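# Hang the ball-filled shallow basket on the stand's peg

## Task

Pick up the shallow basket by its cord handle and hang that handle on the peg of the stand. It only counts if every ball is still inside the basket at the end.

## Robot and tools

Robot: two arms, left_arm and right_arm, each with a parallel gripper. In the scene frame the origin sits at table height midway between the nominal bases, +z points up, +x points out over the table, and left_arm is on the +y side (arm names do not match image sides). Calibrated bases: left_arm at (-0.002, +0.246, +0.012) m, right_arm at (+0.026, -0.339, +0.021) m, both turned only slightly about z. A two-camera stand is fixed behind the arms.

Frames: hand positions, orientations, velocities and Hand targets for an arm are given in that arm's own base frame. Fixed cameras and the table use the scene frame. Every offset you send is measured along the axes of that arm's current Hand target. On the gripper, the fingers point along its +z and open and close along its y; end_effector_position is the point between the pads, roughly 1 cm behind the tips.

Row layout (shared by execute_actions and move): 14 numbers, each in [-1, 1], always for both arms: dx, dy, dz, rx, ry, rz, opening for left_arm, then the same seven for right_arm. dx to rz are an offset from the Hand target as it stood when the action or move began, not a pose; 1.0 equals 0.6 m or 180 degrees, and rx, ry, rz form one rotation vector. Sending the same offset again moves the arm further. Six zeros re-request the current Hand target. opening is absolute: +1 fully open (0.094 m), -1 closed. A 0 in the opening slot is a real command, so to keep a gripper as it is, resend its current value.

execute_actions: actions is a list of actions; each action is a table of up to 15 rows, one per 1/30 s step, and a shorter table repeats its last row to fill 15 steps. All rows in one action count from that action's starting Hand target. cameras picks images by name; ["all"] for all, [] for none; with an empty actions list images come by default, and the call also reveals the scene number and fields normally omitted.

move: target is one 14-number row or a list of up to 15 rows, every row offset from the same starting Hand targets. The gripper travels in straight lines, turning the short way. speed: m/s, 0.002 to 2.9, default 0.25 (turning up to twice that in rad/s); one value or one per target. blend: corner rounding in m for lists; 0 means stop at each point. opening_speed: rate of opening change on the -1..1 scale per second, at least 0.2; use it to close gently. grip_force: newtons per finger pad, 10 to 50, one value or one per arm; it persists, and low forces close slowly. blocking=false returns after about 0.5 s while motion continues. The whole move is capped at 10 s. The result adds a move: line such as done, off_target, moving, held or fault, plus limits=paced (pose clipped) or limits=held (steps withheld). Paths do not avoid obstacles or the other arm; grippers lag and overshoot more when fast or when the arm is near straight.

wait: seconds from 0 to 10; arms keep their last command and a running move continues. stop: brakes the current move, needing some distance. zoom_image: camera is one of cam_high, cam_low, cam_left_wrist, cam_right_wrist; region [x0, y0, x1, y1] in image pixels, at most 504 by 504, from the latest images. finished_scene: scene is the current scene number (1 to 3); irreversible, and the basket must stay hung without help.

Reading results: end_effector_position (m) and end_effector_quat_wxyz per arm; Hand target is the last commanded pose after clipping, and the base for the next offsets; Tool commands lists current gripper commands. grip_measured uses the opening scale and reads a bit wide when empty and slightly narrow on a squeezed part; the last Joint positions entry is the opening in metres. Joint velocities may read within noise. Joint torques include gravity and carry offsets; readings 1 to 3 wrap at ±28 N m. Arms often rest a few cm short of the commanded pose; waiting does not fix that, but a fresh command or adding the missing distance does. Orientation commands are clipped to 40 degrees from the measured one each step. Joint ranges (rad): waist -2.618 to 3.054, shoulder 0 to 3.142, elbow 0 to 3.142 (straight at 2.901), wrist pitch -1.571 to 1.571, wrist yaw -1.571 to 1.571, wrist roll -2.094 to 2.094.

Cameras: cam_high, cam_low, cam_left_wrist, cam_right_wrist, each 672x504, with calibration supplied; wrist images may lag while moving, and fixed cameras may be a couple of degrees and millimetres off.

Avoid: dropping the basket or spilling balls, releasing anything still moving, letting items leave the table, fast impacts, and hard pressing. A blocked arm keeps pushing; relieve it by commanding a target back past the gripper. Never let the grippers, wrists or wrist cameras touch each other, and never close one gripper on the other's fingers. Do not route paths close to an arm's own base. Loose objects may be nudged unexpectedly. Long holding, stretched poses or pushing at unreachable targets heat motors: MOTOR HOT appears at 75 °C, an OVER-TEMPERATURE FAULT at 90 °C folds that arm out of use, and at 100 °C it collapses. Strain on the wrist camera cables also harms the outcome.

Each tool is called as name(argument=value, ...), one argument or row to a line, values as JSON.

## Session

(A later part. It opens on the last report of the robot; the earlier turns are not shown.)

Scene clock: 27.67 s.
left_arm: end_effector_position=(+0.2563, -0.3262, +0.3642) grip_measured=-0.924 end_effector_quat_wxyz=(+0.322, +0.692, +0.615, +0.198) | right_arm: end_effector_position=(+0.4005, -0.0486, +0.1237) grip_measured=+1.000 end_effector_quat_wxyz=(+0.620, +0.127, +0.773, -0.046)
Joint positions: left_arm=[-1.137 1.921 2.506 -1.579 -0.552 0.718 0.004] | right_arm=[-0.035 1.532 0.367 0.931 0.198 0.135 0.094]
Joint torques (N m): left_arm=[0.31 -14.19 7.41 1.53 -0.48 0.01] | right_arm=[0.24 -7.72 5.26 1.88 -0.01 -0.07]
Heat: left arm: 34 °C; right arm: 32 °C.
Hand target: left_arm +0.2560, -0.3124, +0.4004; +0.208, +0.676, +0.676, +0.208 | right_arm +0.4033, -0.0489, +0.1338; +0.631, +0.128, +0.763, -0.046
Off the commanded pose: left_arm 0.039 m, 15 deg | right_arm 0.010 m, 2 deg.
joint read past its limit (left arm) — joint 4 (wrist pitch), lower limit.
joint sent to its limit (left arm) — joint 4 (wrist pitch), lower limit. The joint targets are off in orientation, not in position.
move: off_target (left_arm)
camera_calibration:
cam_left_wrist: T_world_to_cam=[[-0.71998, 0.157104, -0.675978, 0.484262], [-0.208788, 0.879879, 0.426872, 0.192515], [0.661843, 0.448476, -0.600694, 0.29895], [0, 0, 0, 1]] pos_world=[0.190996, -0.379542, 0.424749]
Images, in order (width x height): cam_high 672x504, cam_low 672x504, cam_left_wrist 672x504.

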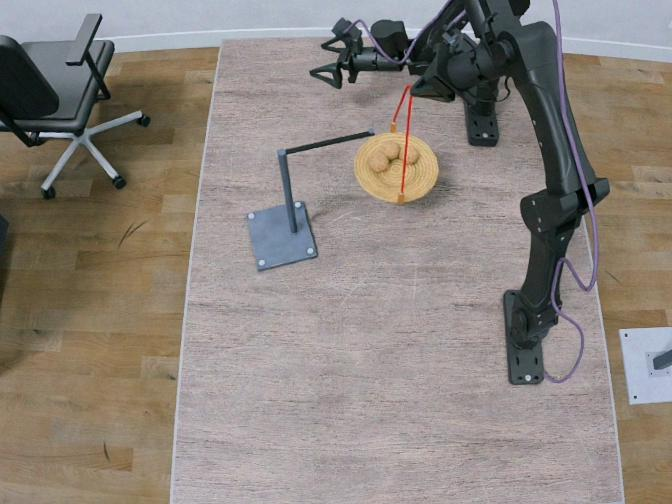

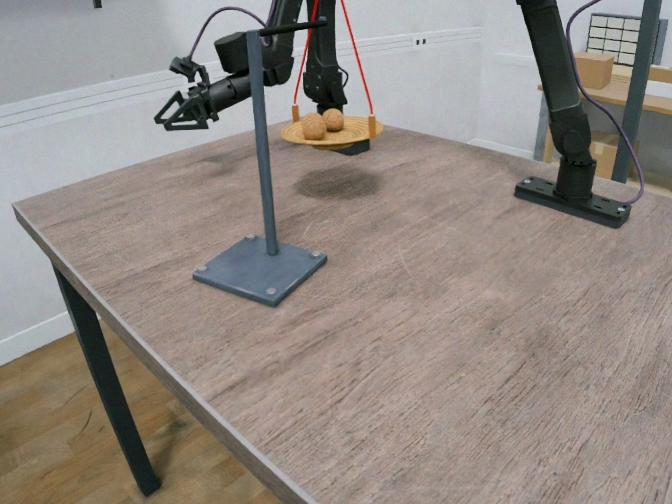

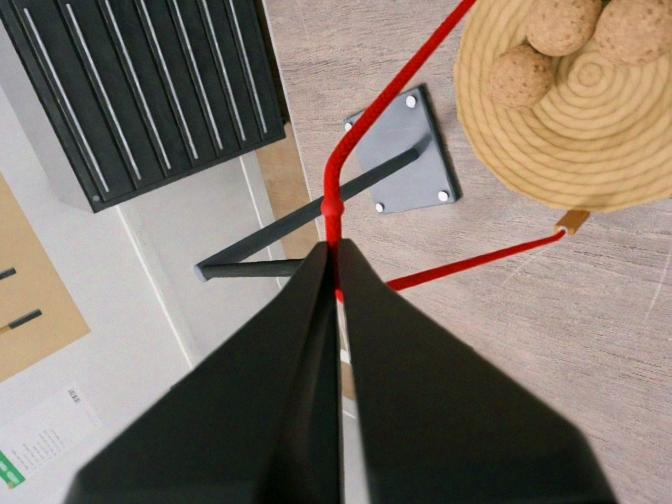

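move(
  target=[0.046,0.0503,0.0342,0,0,0,-1,0,0,0,0,0,0,1],
  cameras=["cam_high","cam_low","cam_left_wrist"],
  speed=0.04,
)

zoom_image(
  camera="cam_low",
  region=[230, 0, 430, 230],
)

zoom_image(
  camera="cam_high",
  region=[260, 60, 460, 260],
)

Scene clock: 33.00 s.
left_arm: end_effector_position=(+0.2933, -0.2935, +0.3713) grip_measured=-0.924 end_effector_quat_wxyz=(+0.310, +0.684, +0.623, +0.216) | right_arm: end_effector_position=(+0.4005, -0.0486, +0.1237) grip_measured=+1.000 end_effector_quat_wxyz=(+0.620, +0.127, +0.773, -0.046)
Joint positions: left_arm=[-1.004 1.921 2.541 -1.581 -0.515 0.825 0.004] | right_arm=[-0.035 1.532 0.367 0.931 0.198 0.135 0.094]
Joint torques (N m): left_arm=[0.4 -12.56 7.36 1.6 -0.36 0.03] | right_arm=[0.05 -7.8 5.63 1.9 0.07 -0.02]
Heat: left arm: 35 °C; right arm: 32 °C.
Hand target: left_arm +0.2925, -0.2848, +0.4004; +0.208, +0.676, +0.676, +0.208 | right_arm +0.4033, -0.0489, +0.1338; +0.631, +0.128, +0.763, -0.046
Off the commanded pose: left_arm 0.030 m, 13 deg | right_arm 0.010 m, 2 deg.
joint read past its limit (left arm) — joint 4 (wrist pitch), lower limit.
joint sent to its limit (left arm) — joint 4 (wrist pitch), lower limit. The joint targets are off in orientation, not in position.
move: off_target (left_arm)
camera_calibration:
cam_left_wrist: T_world_to_cam=[[-0.719966, 0.150996, -0.677384, 0.509334], [-0.244068, 0.858608, 0.450803, 0.16364], [0.649677, 0.489891, -0.581315, 0.272587], [0, 0, 0, 1]] pos_world=[0.229549, -0.350948, 0.429704]
Images, in order (width x height): cam_high 672x504, cam_low 672x504, cam_left_wrist 672x504.

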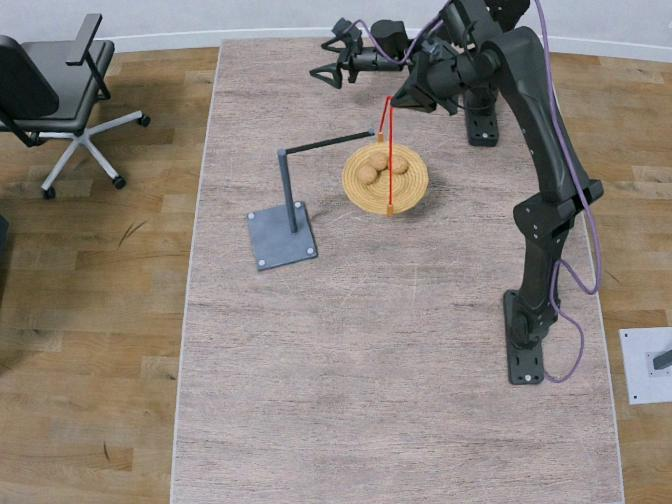

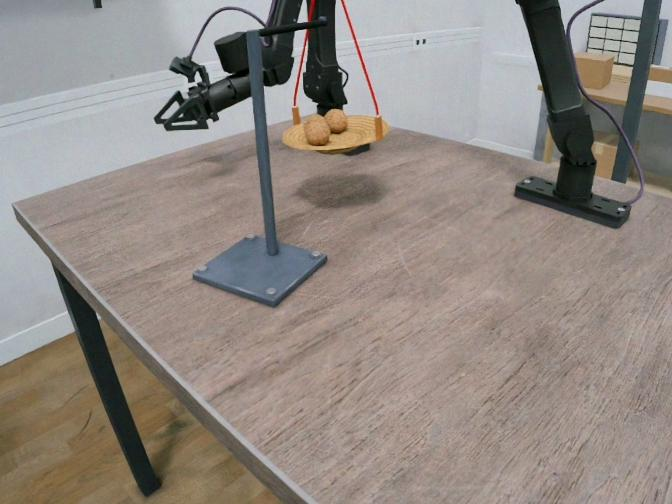

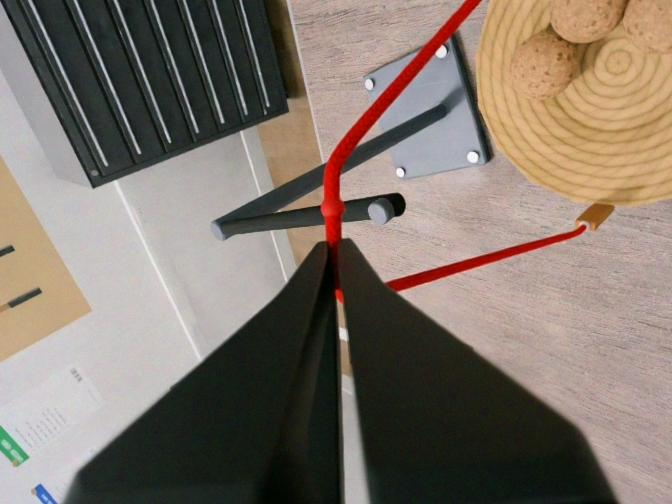

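Scaled by 2.191.

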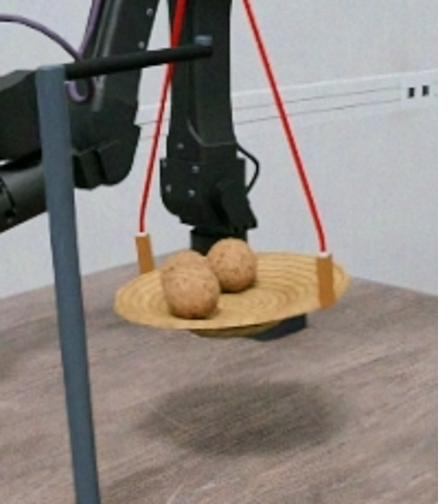

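Scaled by 2.520.

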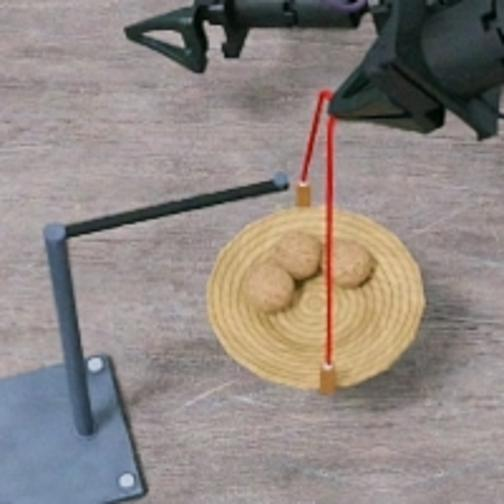

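move(
  target=[0.0417,0.068,0.0464,0,0,0,-1,0,0,0,0,0,0,1],
  cameras=["cam_high","cam_low","cam_left_wrist"],
  speed=0.04,
)

zoom_image(
  camera="cam_low",
  region=[230, 0, 430, 230],
)

zoom_image(
  camera="cam_high",
  region=[260, 60, 460, 260],
)

Scene clock: 38.03 s.
left_arm: end_effector_position=(+0.3356, -0.2579, +0.3912) grip_measured=-0.924 end_effector_quat_wxyz=(+0.322, +0.670, +0.628, +0.229) | right_arm: end_effector_position=(+0.4005, -0.0486, +0.1237) grip_measured=+1.000 end_effector_quat_wxyz=(+0.620, +0.127, +0.773, -0.046)
Joint positions: left_arm=[-0.845 1.96 2.675 -1.585 -0.453 0.957 0.004] | right_arm=[-0.035 1.532 0.367 0.931 0.198 0.135 0.094]
Joint torques (N m): left_arm=[0.38 -8.08 6.84 1.78 -0.27 0.03] | right_arm=[0.24 -8.01 5.57 1.87 0.03 -0.03]
Heat: left arm: 35 °C; right arm: 32 °C.
Hand target: left_arm +0.3419, -0.2600, +0.4002; +0.208, +0.676, +0.676, +0.208 | right_arm +0.4033, -0.0489, +0.1338; +0.631, +0.128, +0.763, -0.046
Off the commanded pose: left_arm 0.011 m, 14 deg | right_arm 0.010 m, 2 deg.
joint read past its limit (left arm) — joint 4 (wrist pitch), lower limit.
joint sent to its limit (left arm) — joint 4 (wrist pitch), lower limit. The joint targets are off in orientation, not in position.
move: off_target (left_arm)
camera_calibration:
cam_left_wrist: T_world_to_cam=[[-0.698897, 0.123576, -0.704465, 0.544409], [-0.283922, 0.856091, 0.431852, 0.154644], [0.656453, 0.501834, -0.563234, 0.233003], [0, 0, 0, 1]] pos_world=[0.271437, -0.316595, 0.447969]
Images, in order (width x height): cam_high 672x504, cam_low 672x504, cam_left_wrist 672x504.

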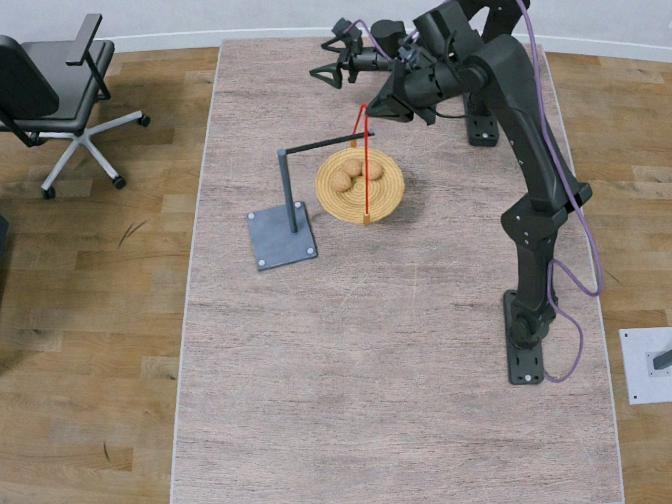

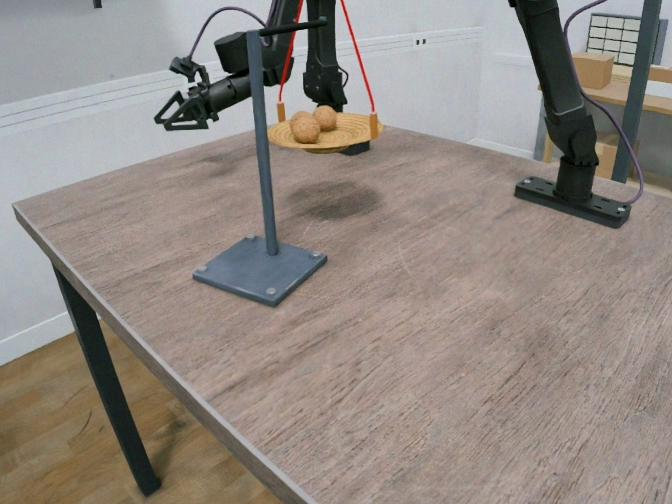

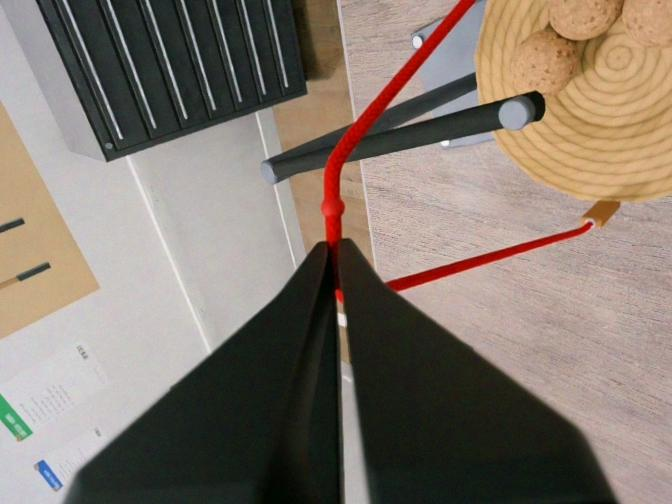

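Scaled by 2.191.

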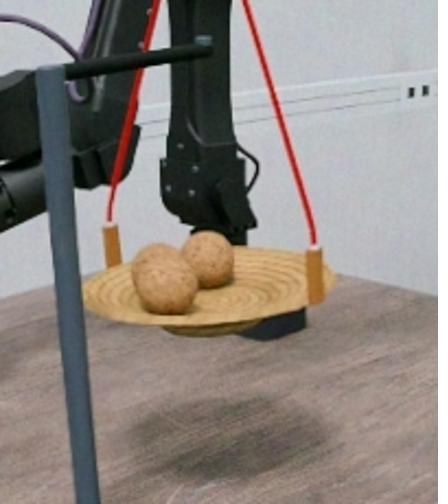

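Scaled by 2.520.

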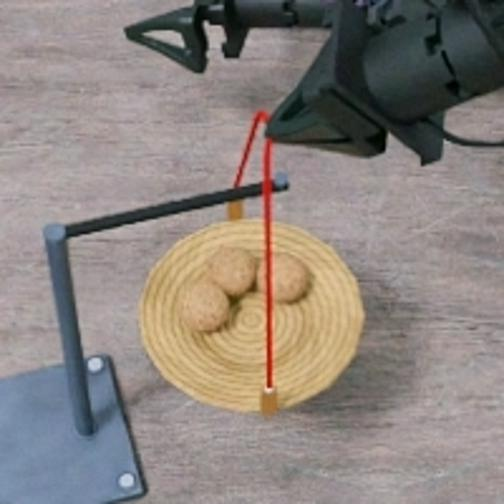

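move(
  target=[-0.003,0.0868,0.059,0,0,0,-1,0,0,0,0,0,0,1],
  cameras=["cam_high","cam_low","cam_left_wrist"],
  speed=0.04,
)

zoom_image(
  camera="cam_low",
  region=[210, 0, 410, 230],
)

zoom_image(
  camera="cam_high",
  region=[260, 60, 460, 260],
)

Scene clock: 42.57 s.
left_arm: end_effector_position=(+0.3949, -0.2578, +0.3881) grip_measured=-0.924 end_effector_quat_wxyz=(+0.341, +0.664, +0.618, +0.249) | right_arm: end_effector_position=(+0.4005, -0.0486, +0.1237) grip_measured=+1.000 end_effector_quat_wxyz=(+0.620, +0.127, +0.773, -0.046)
Joint positions: left_arm=[-0.732 2.106 2.835 -1.504 -0.405 1.082 0.004] | right_arm=[-0.035 1.532 0.367 0.931 0.198 0.135 0.094]
Joint torques (N m): left_arm=[0.42 -9.35 6.9 2.17 -0.2 0.02] | right_arm=[0.09 -7.51 5.46 1.89 -0.02 -0.07]
Heat: left arm: 35 °C; right arm: 32 °C.
Hand target: left_arm +0.4048, -0.2618, +0.4003; +0.208, +0.676, +0.676, +0.208 | right_arm +0.4033, -0.0489, +0.1338; +0.631, +0.128, +0.763, -0.046
Off the commanded pose: left_arm 0.016 m, 17 deg | right_arm 0.010 m, 2 deg.
elbow stopped short (left arm): the move would have taken joint 3 (elbow) straighter than the controller allows.
move: off_target (left_arm)
camera_calibration:
cam_left_wrist: T_world_to_cam=[[-0.655825, 0.125521, -0.744404, 0.582595], [-0.30688, 0.8566, 0.414803, 0.188403], [0.689723, 0.500481, -0.52326, 0.163212], [0, 0, 0, 1]] pos_world=[0.327326, -0.316198, 0.440938]
Images, in order (width x height): cam_high 672x504, cam_low 672x504, cam_left_wrist 672x504.

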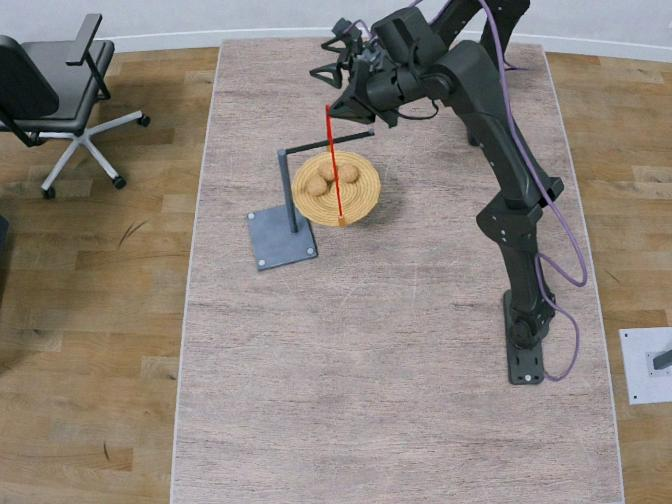

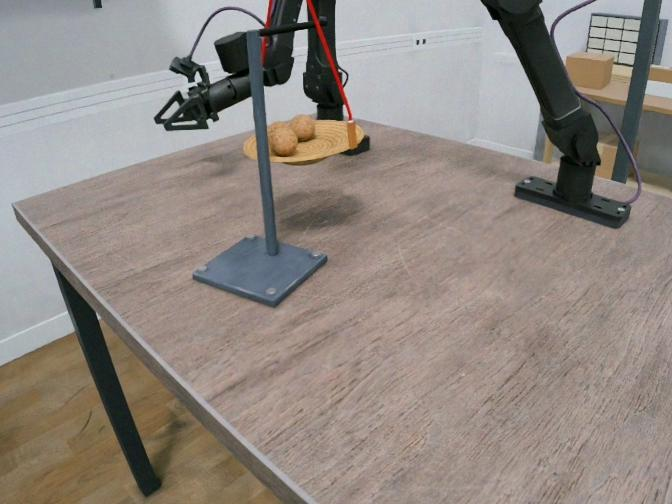

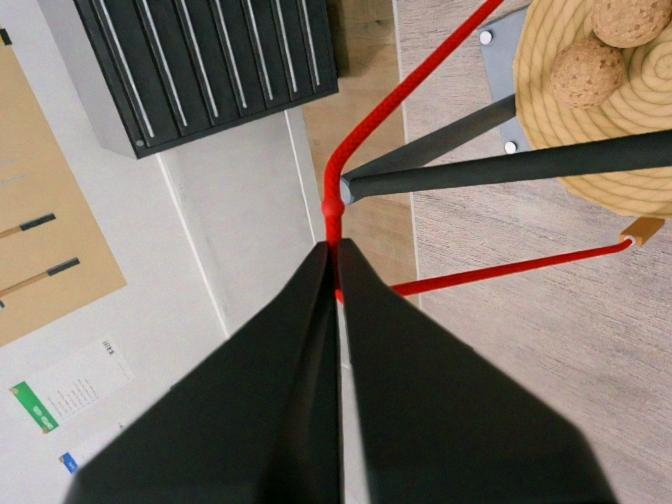

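Scaled by 2.191.

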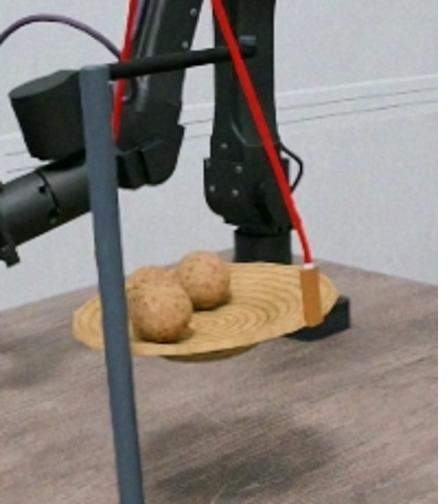

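Scaled by 2.520.

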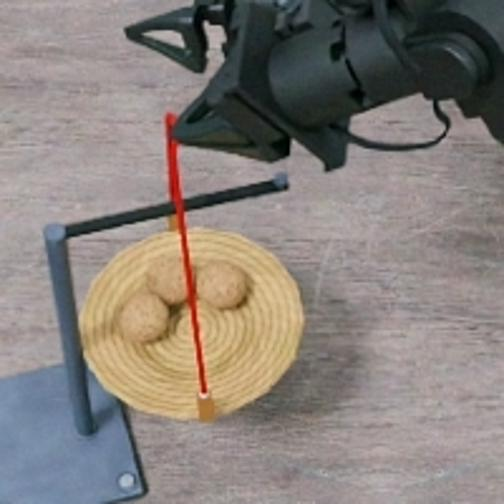

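move(
  target=[-0.0107,-0.079,0.057,0,0,0,-1,0,0,0,0,0,0,1],
  cameras=["cam_high","cam_low","cam_left_wrist"],
  speed=0.04,
)

zoom_image(
  camera="cam_low",
  region=[210, 0, 410, 230],
)

zoom_image(
  camera="cam_high",
  region=[260, 60, 460, 260],
)

Scene clock: 47.67 s.
left_arm: end_effector_position=(+0.3847, -0.2656, +0.3378) grip_measured=-0.924 end_effector_quat_wxyz=(+0.269, +0.677, +0.647, +0.224) | right_arm: end_effector_position=(+0.4005, -0.0486, +0.1237) grip_measured=+1.000 end_effector_quat_wxyz=(+0.620, +0.127, +0.773, -0.046)
Joint positions: left_arm=[-0.759 2.142 2.761 -1.583 -0.405 0.985 0.004] | right_arm=[-0.035 1.532 0.367 0.931 0.198 0.135 0.094]
Joint torques (N m): left_arm=[-0.49 -12.03 3.95 1.65 -0.25 -0.11] | right_arm=[0.24 -7.87 5.35 1.83 0.06 -0.06]
Heat: left arm: 35 °C; right arm: 33 °C.
Hand target: left_arm +0.3849, -0.2681, +0.3453; +0.208, +0.676, +0.676, +0.208 | right_arm +0.4033, -0.0489, +0.1338; +0.631, +0.128, +0.763, -0.046
Off the commanded pose: left_arm 0.008 m, 8 deg | right_arm 0.010 m, 2 deg.
elbow stopped short (left arm): the move would have taken joint 3 (elbow) straighter than the controller allows.
joint read past its limit (left arm) — joint 4 (wrist pitch), lower limit.
joint sent to its limit (left arm) — joint 4 (wrist pitch), lower limit. The joint targets are off in orientation, not in position.
move: off_target (left_arm)
camera_calibration:
cam_left_wrist: T_world_to_cam=[[-0.763956, 0.137087, -0.630538, 0.545679], [-0.272327, 0.817386, 0.50766, 0.157799], [0.584986, 0.559542, -0.587115, 0.225466], [0, 0, 0, 1]] pos_world=[0.327953, -0.329945, 0.396338]
Images, in order (width x height): cam_high 672x504, cam_low 672x504, cam_left_wrist 672x504.

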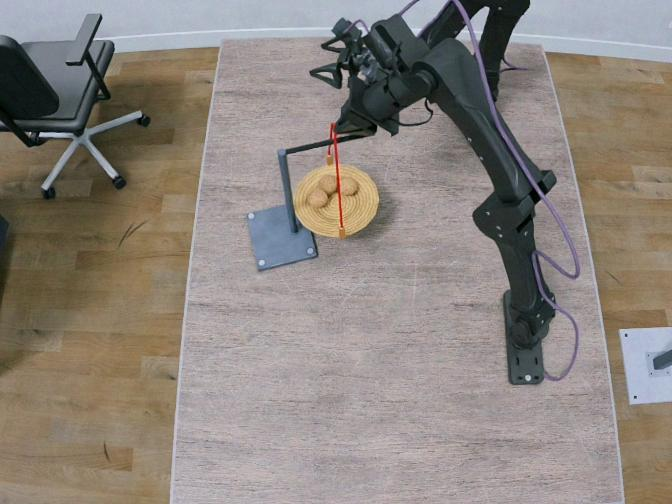

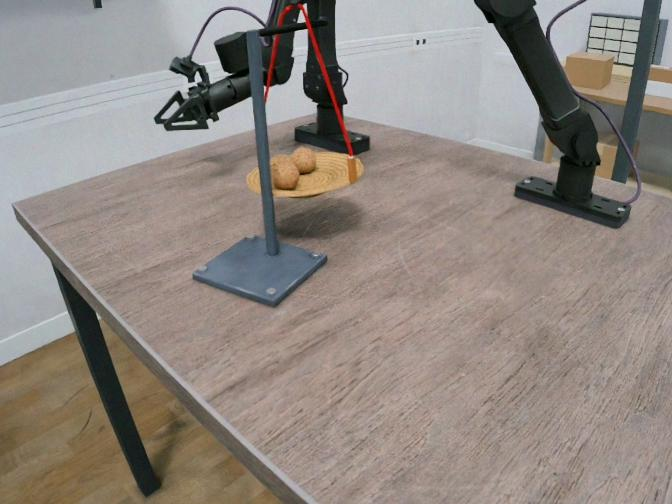

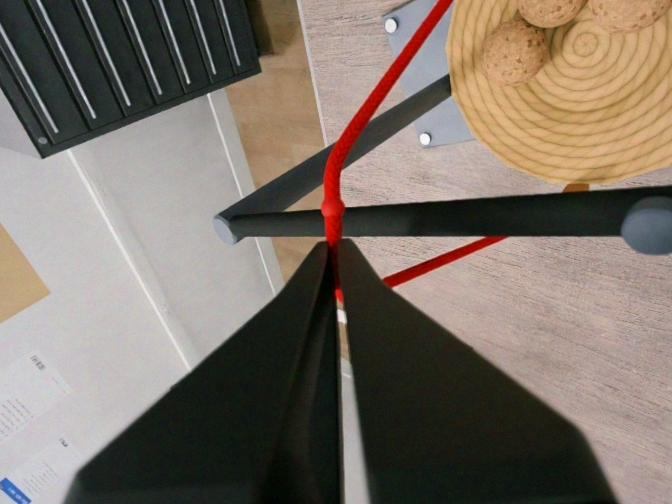

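Scaled by 2.191.

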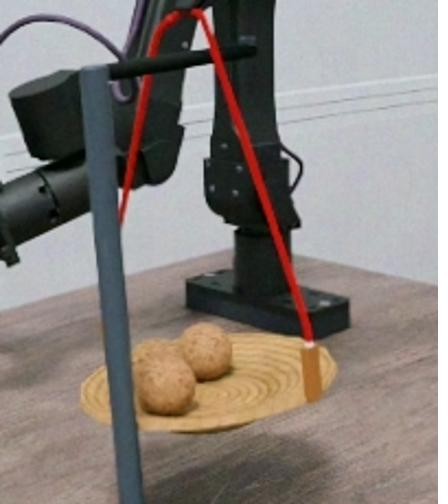

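Scaled by 2.520.

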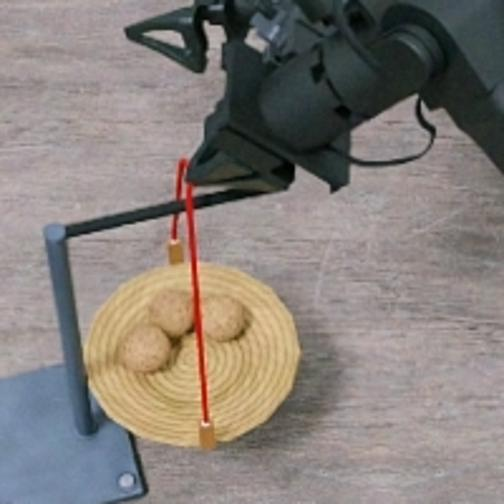

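move(
  target=[-0.002,-0.0604,0.0295,0,0,0,-1,0,0,0,0,0,0,1],
  cameras=["cam_high","cam_low","cam_left_wrist"],
  speed=0.04,
)

zoom_image(
  camera="cam_low",
  region=[230, 0, 380, 110],
)

zoom_image(
  camera="cam_high",
  region=[260, 60, 460, 260],
)

Scene clock: 50.53 s.
left_arm: end_effector_position=(+0.3803, -0.2700, +0.3146) grip_measured=-0.925 end_effector_quat_wxyz=(+0.244, +0.664, +0.667, +0.232) | right_arm: end_effector_position=(+0.4005, -0.0486, +0.1237) grip_measured=+1.000 end_effector_quat_wxyz=(+0.620, +0.127, +0.773, -0.046)
Joint positions: left_arm=[-0.79 2.098 2.586 -1.524 -0.455 0.903 0.004] | right_arm=[-0.035 1.532 0.367 0.931 0.198 0.135 0.094]
Joint torques (N m): left_arm=[-0.77 -13.14 2.62 0.87 0.16 -0.14] | right_arm=[-0.03 -7.91 5.41 1.82 0.11 0]
Heat: left arm: 35 °C; right arm: 33 °C.
Hand target: left_arm +0.3649, -0.2693, +0.3103; +0.208, +0.676, +0.676, +0.208 | right_arm +0.4033, -0.0489, +0.1338; +0.631, +0.128, +0.763, -0.046
Off the commanded pose: left_arm 0.016 m, 5 deg | right_arm 0.010 m, 2 deg.
joint sent to its limit (left arm) — joint 4 (wrist pitch), lower limit. The joint targets are off in orientation, not in position.
move: off_target (left_arm)
camera_calibration:
cam_left_wrist: T_world_to_cam=[[-0.787139, 0.109127, -0.607045, 0.522125], [-0.305776, 0.78571, 0.537737, 0.1667], [0.535643, 0.608894, -0.585094, 0.248224], [0, 0, 0, 1]] pos_world=[0.328999, -0.339098, 0.372547]
Images, in order (width x height): cam_high 672x504, cam_low 672x504, cam_left_wrist 672x504.

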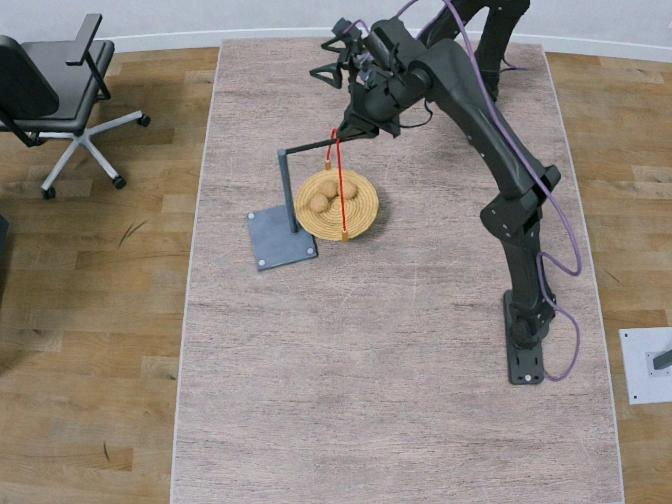

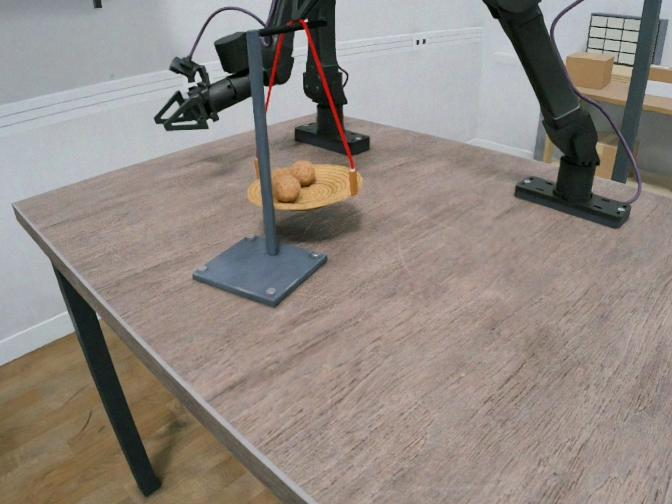

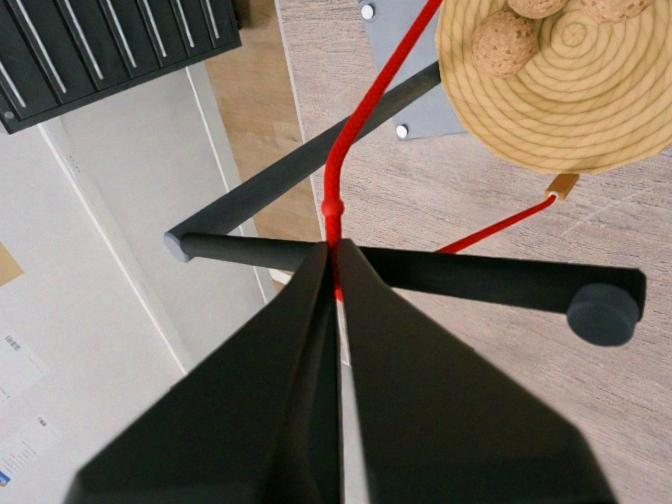

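Scaled by 3.360.

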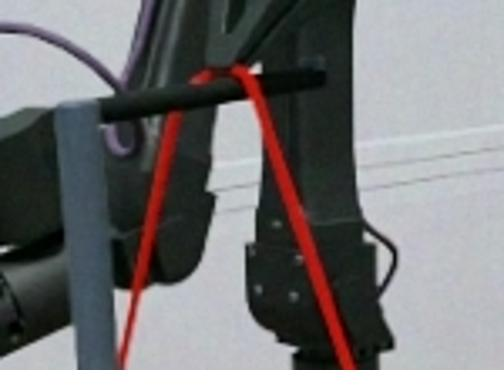

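Scaled by 2.520.

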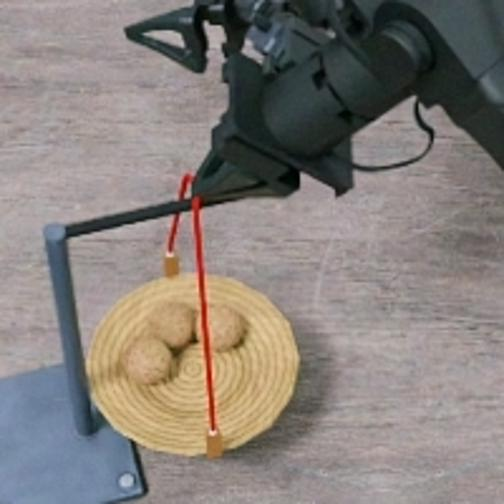

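move(
  target=[0.003,0.0184,0.0085,0,0,0,-1,0,0,0,0,0,0,1],
  cameras=["cam_low","cam_left_wrist"],
  speed=0.02,
)

zoom_image(
  camera="cam_low",
  region=[250, 0, 350, 60],
)

Scene clock: 52.53 s.
left_arm: end_effector_position=(+0.3806, -0.2692, +0.3161) grip_measured=-0.925 end_effector_quat_wxyz=(+0.247, +0.667, +0.667, +0.222) | right_arm: end_effector_position=(+0.4005, -0.0486, +0.1237) grip_measured=+1.000 end_effector_quat_wxyz=(+0.620, +0.127, +0.773, -0.046)
Joint positions: left_arm=[-0.78 2.098 2.598 -1.528 -0.43 0.912 0.004] | right_arm=[-0.035 1.532 0.367 0.931 0.198 0.135 0.094]
Joint torques (N m): left_arm=[0.35 -10.35 6.37 0.93 0.03 -0.01] | right_arm=[0.14 -7.8 5.53 1.82 0.06 -0.07]
Heat: left arm: 35 °C; right arm: 33 °C.
Hand target: left_arm +0.3768, -0.2676, +0.3122; +0.208, +0.676, +0.676, +0.208 | right_arm +0.4033, -0.0489, +0.1338; +0.631, +0.128, +0.763, -0.046
Off the commanded pose: left_arm 0.006 m, 5 deg | right_arm 0.010 m, 2 deg.
joint sent to its limit (left arm) — joint 4 (wrist pitch), lower limit. The joint targets are off in orientation, not in position.
move: off_target (left_arm)
camera_calibration:
cam_left_wrist: T_world_to_cam=[[-0.791975, 0.106913, -0.60112, 0.52256], [-0.293376, 0.796803, 0.528239, 0.166655], [0.53545, 0.594706, -0.599682, 0.249418], [0, 0, 0, 1]] pos_world=[0.329196, -0.33699, 0.375659]
Images, in order (width x height): cam_low 672x504, cam_left_wrist 672x504.

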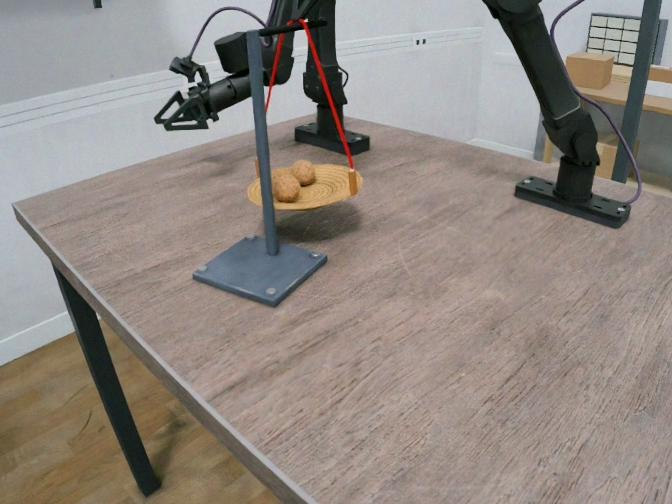

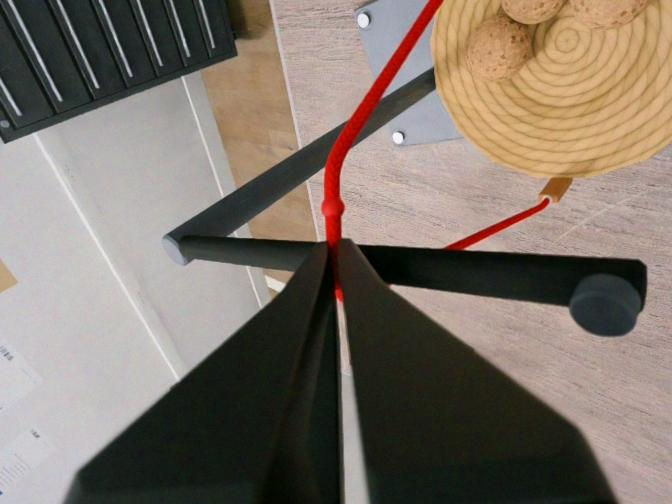

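Scaled by 5.040.

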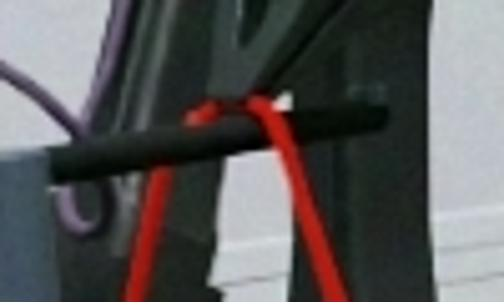

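move(
  target=[0,0,0,0,0,0,-0.72,0,0,0,0,0,0,1],
  opening_speed=0.2,
  cameras=["cam_high","cam_low","cam_left_wrist"],
)

zoom_image(
  camera="cam_low",
  region=[250, 0, 350, 60],
)

zoom_image(
  camera="cam_left_wrist",
  region=[230, 150, 450, 330],
)

Scene clock: 54.33 s.
left_arm: end_effector_position=(+0.3830, -0.2693, +0.3182) grip_measured=-0.723 end_effector_quat_wxyz=(+0.253, +0.664, +0.668, +0.224) | right_arm: end_effector_position=(+0.4005, -0.0486, +0.1237) grip_measured=+1.000 end_effector_quat_wxyz=(+0.620, +0.127, +0.773, -0.046)
Joint positions: left_arm=[-0.777 2.098 2.601 -1.519 -0.433 0.913 0.013] | right_arm=[-0.035 1.532 0.367 0.931 0.198 0.135 0.094]
Joint torques (N m): left_arm=[0.13 -10.33 6.2 0.83 0.06 0.03] | right_arm=[0.01 -7.68 5.53 1.89 0.07 -0.02]
Heat: left arm: 35 °C; right arm: 33 °C.
Hand target: left_arm +0.3768, -0.2676, +0.3122; +0.208, +0.676, +0.676, +0.208 | right_arm +0.4033, -0.0489, +0.1338; +0.631, +0.128, +0.763, -0.046
Off the commanded pose: left_arm 0.009 m, 6 deg | right_arm 0.010 m, 2 deg.
joint sent to its limit (left arm) — joint 4 (wrist pitch), lower limit. The joint targets are off in orientation, not in position.
move: off_target (left_arm)
camera_calibration:
cam_left_wrist: T_world_to_cam=[[-0.78606, 0.100247, -0.609967, 0.524549], [-0.301615, 0.799127, 0.520024, 0.17264], [0.539572, 0.592745, -0.597926, 0.246698], [0, 0, 0, 1]] pos_world=[0.331287, -0.336775, 0.377687]
Images, in order (width x height): cam_high 672x504, cam_low 672x504, cam_left_wrist 672x504.

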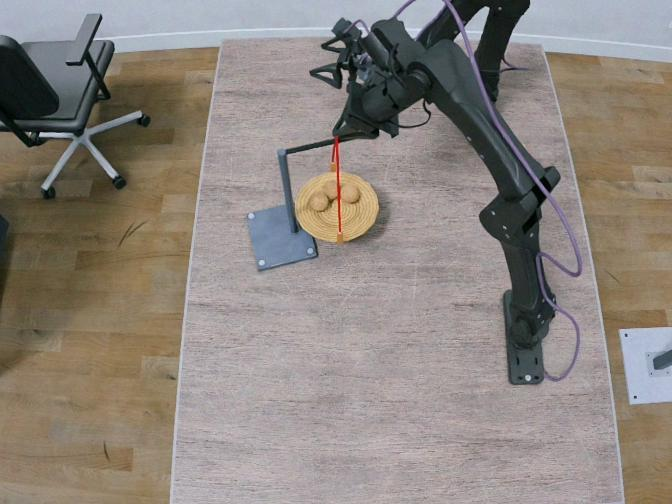

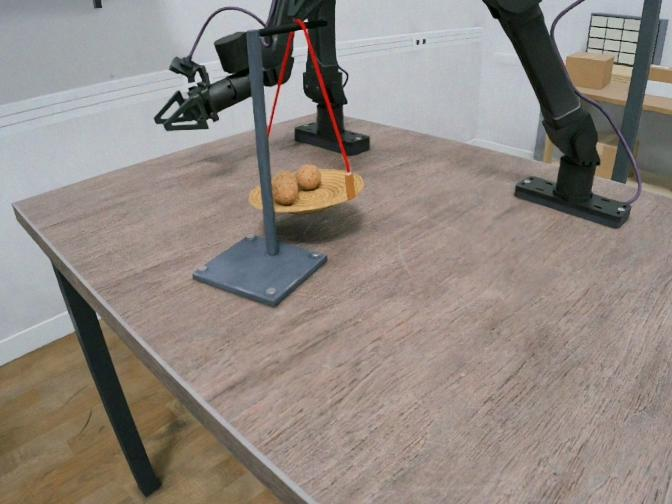

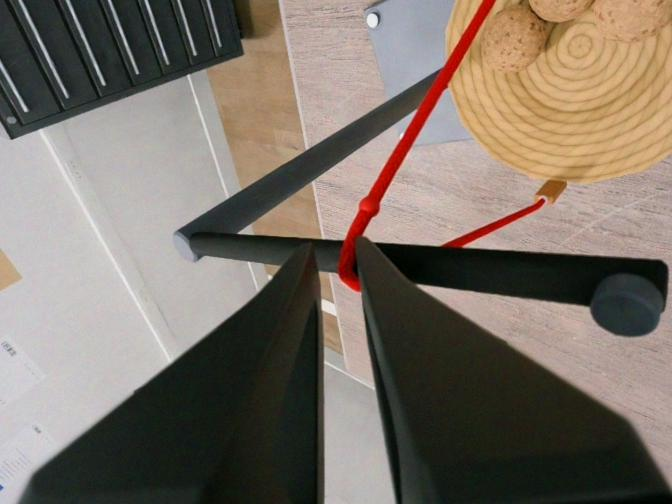

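Scaled by 5.040.

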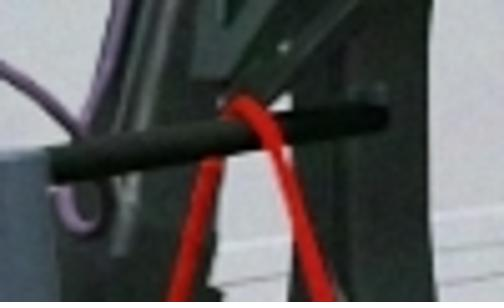

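Scaled by 2.291.

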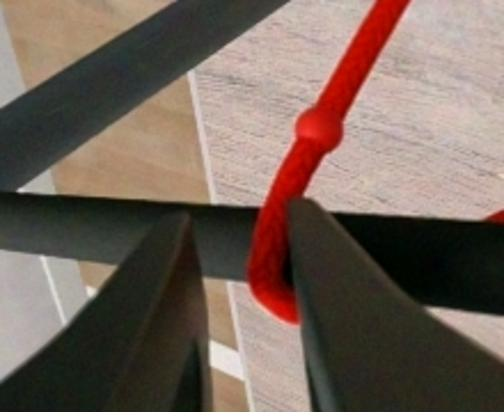

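move(
  target=[
    [0,0,-0.06,0,0,0,-0.72,0,0,0,0,0,0,1],
    [-0.03,0,-0.16,0,0,0,-0.72,0,0,0,0,0,0,1],
  ],
  speed=0.06,
  blend=[0.02,0],
  cameras=["cam_high","cam_low"],
)

zoom_image(
  camera="cam_low",
  region=[230, 10, 390, 250],
)

Scene clock: 56.77 s.
left_arm: end_effector_position=(+0.3304, -0.2954, +0.3631) grip_measured=-0.723 end_effector_quat_wxyz=(+0.306, +0.683, +0.624, +0.225) | right_arm: end_effector_position=(+0.4005, -0.0486, +0.1237) grip_measured=+1.000 end_effector_quat_wxyz=(+0.620, +0.127, +0.773, -0.046)
Joint positions: left_arm=[-0.923 2.023 2.648 -1.561 -0.485 0.899 0.013] | right_arm=[-0.035 1.532 0.367 0.931 0.198 0.135 0.094]
Joint torques (N m): left_arm=[-0.31 -14.32 6.58 1.41 -0.32 -0.14] | right_arm=[0.01 -7.38 5.41 1.85 0.06 -0.09]
Heat: left arm: 35 °C; right arm: 33 °C.
Hand target: left_arm +0.3229, -0.2855, +0.3916; +0.208, +0.676, +0.676, +0.208 | right_arm +0.4033, -0.0489, +0.1338; +0.631, +0.128, +0.763, -0.046
Off the commanded pose: left_arm 0.031 m, 13 deg | right_arm 0.010 m, 2 deg.
joint sent to its limit (left arm) — joint 4 (wrist pitch), lower limit. The joint targets are off in orientation, not in position.
move: off_target (left_arm); blend cut to 0.0181 m at target 1
Images, in order (width x height): cam_high 672x504, cam_low 672x504.

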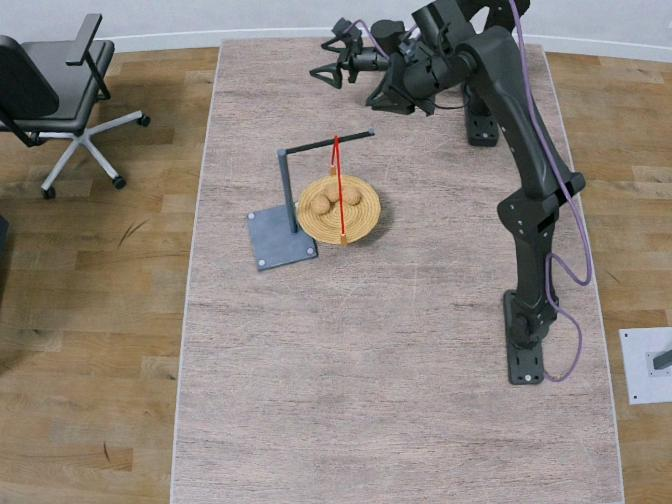

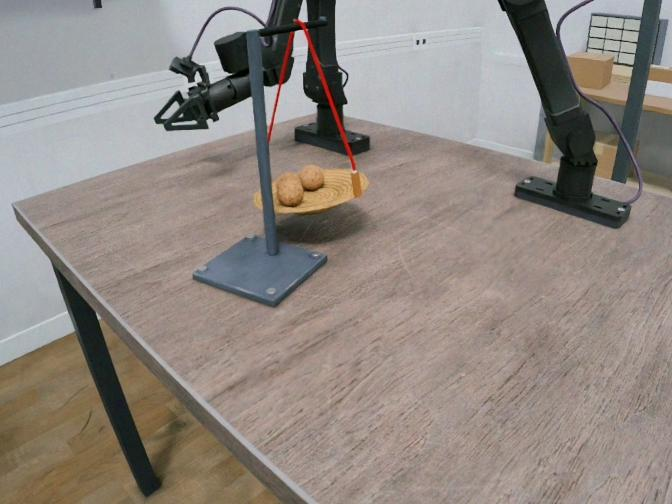

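Scaled by 2.100.

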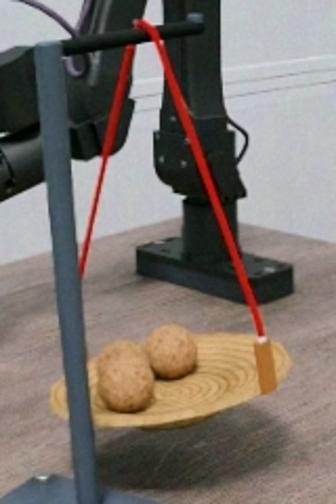

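wait(
  seconds=1,
  cameras=["cam_low"],
)

finished_scene(
  scene=3,
)

Scene clock: 57.90 s.
left_arm: end_effector_position=(+0.3304, -0.2954, +0.3632) grip_measured=-0.723 end_effector_quat_wxyz=(+0.306, +0.683, +0.625, +0.225) | right_arm: end_effector_position=(+0.4005, -0.0486, +0.1237) grip_measured=+1.000 end_effector_quat_wxyz=(+0.620, +0.127, +0.773, -0.046)
Joint positions: left_arm=[-0.923 2.023 2.648 -1.561 -0.486 0.899 0.013] | right_arm=[-0.035 1.532 0.367 0.931 0.198 0.135 0.094]
Joint torques (N m): left_arm=[-0.29 -14.3 6.58 1.4 -0.32 -0.13] | right_arm=[-0.08 -7.75 5.48 1.91 0.03 -0.02]
Heat: left arm: 35 °C; right arm: 33 °C.
Hand target: left_arm +0.3229, -0.2855, +0.3916; +0.208, +0.676, +0.676, +0.208 | right_arm +0.4033, -0.0489, +0.1338; +0.631, +0.128, +0.763, -0.046
Tool commands: left_gripper/opening=-0.72 right_gripper/opening=+1.0
Off the commanded pose: left_arm 0.031 m, 13 deg | right_arm 0.010 m, 2 deg.
wait: 1.00 s; at rest by 0.03 s
Images, in order (width x height): cam_low 672x504.

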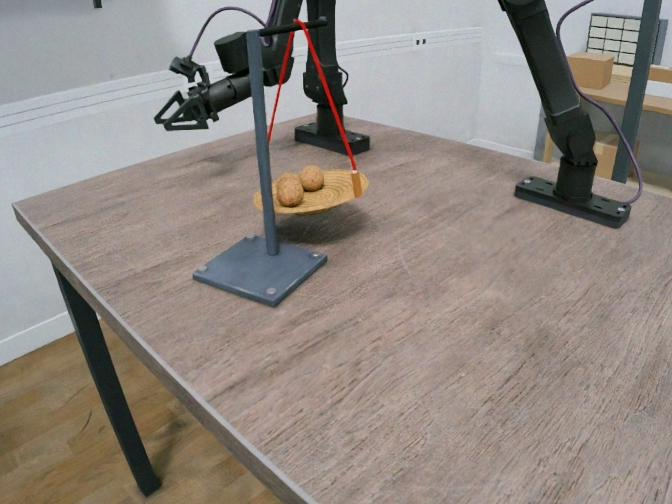

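The scene is finished: the task was done.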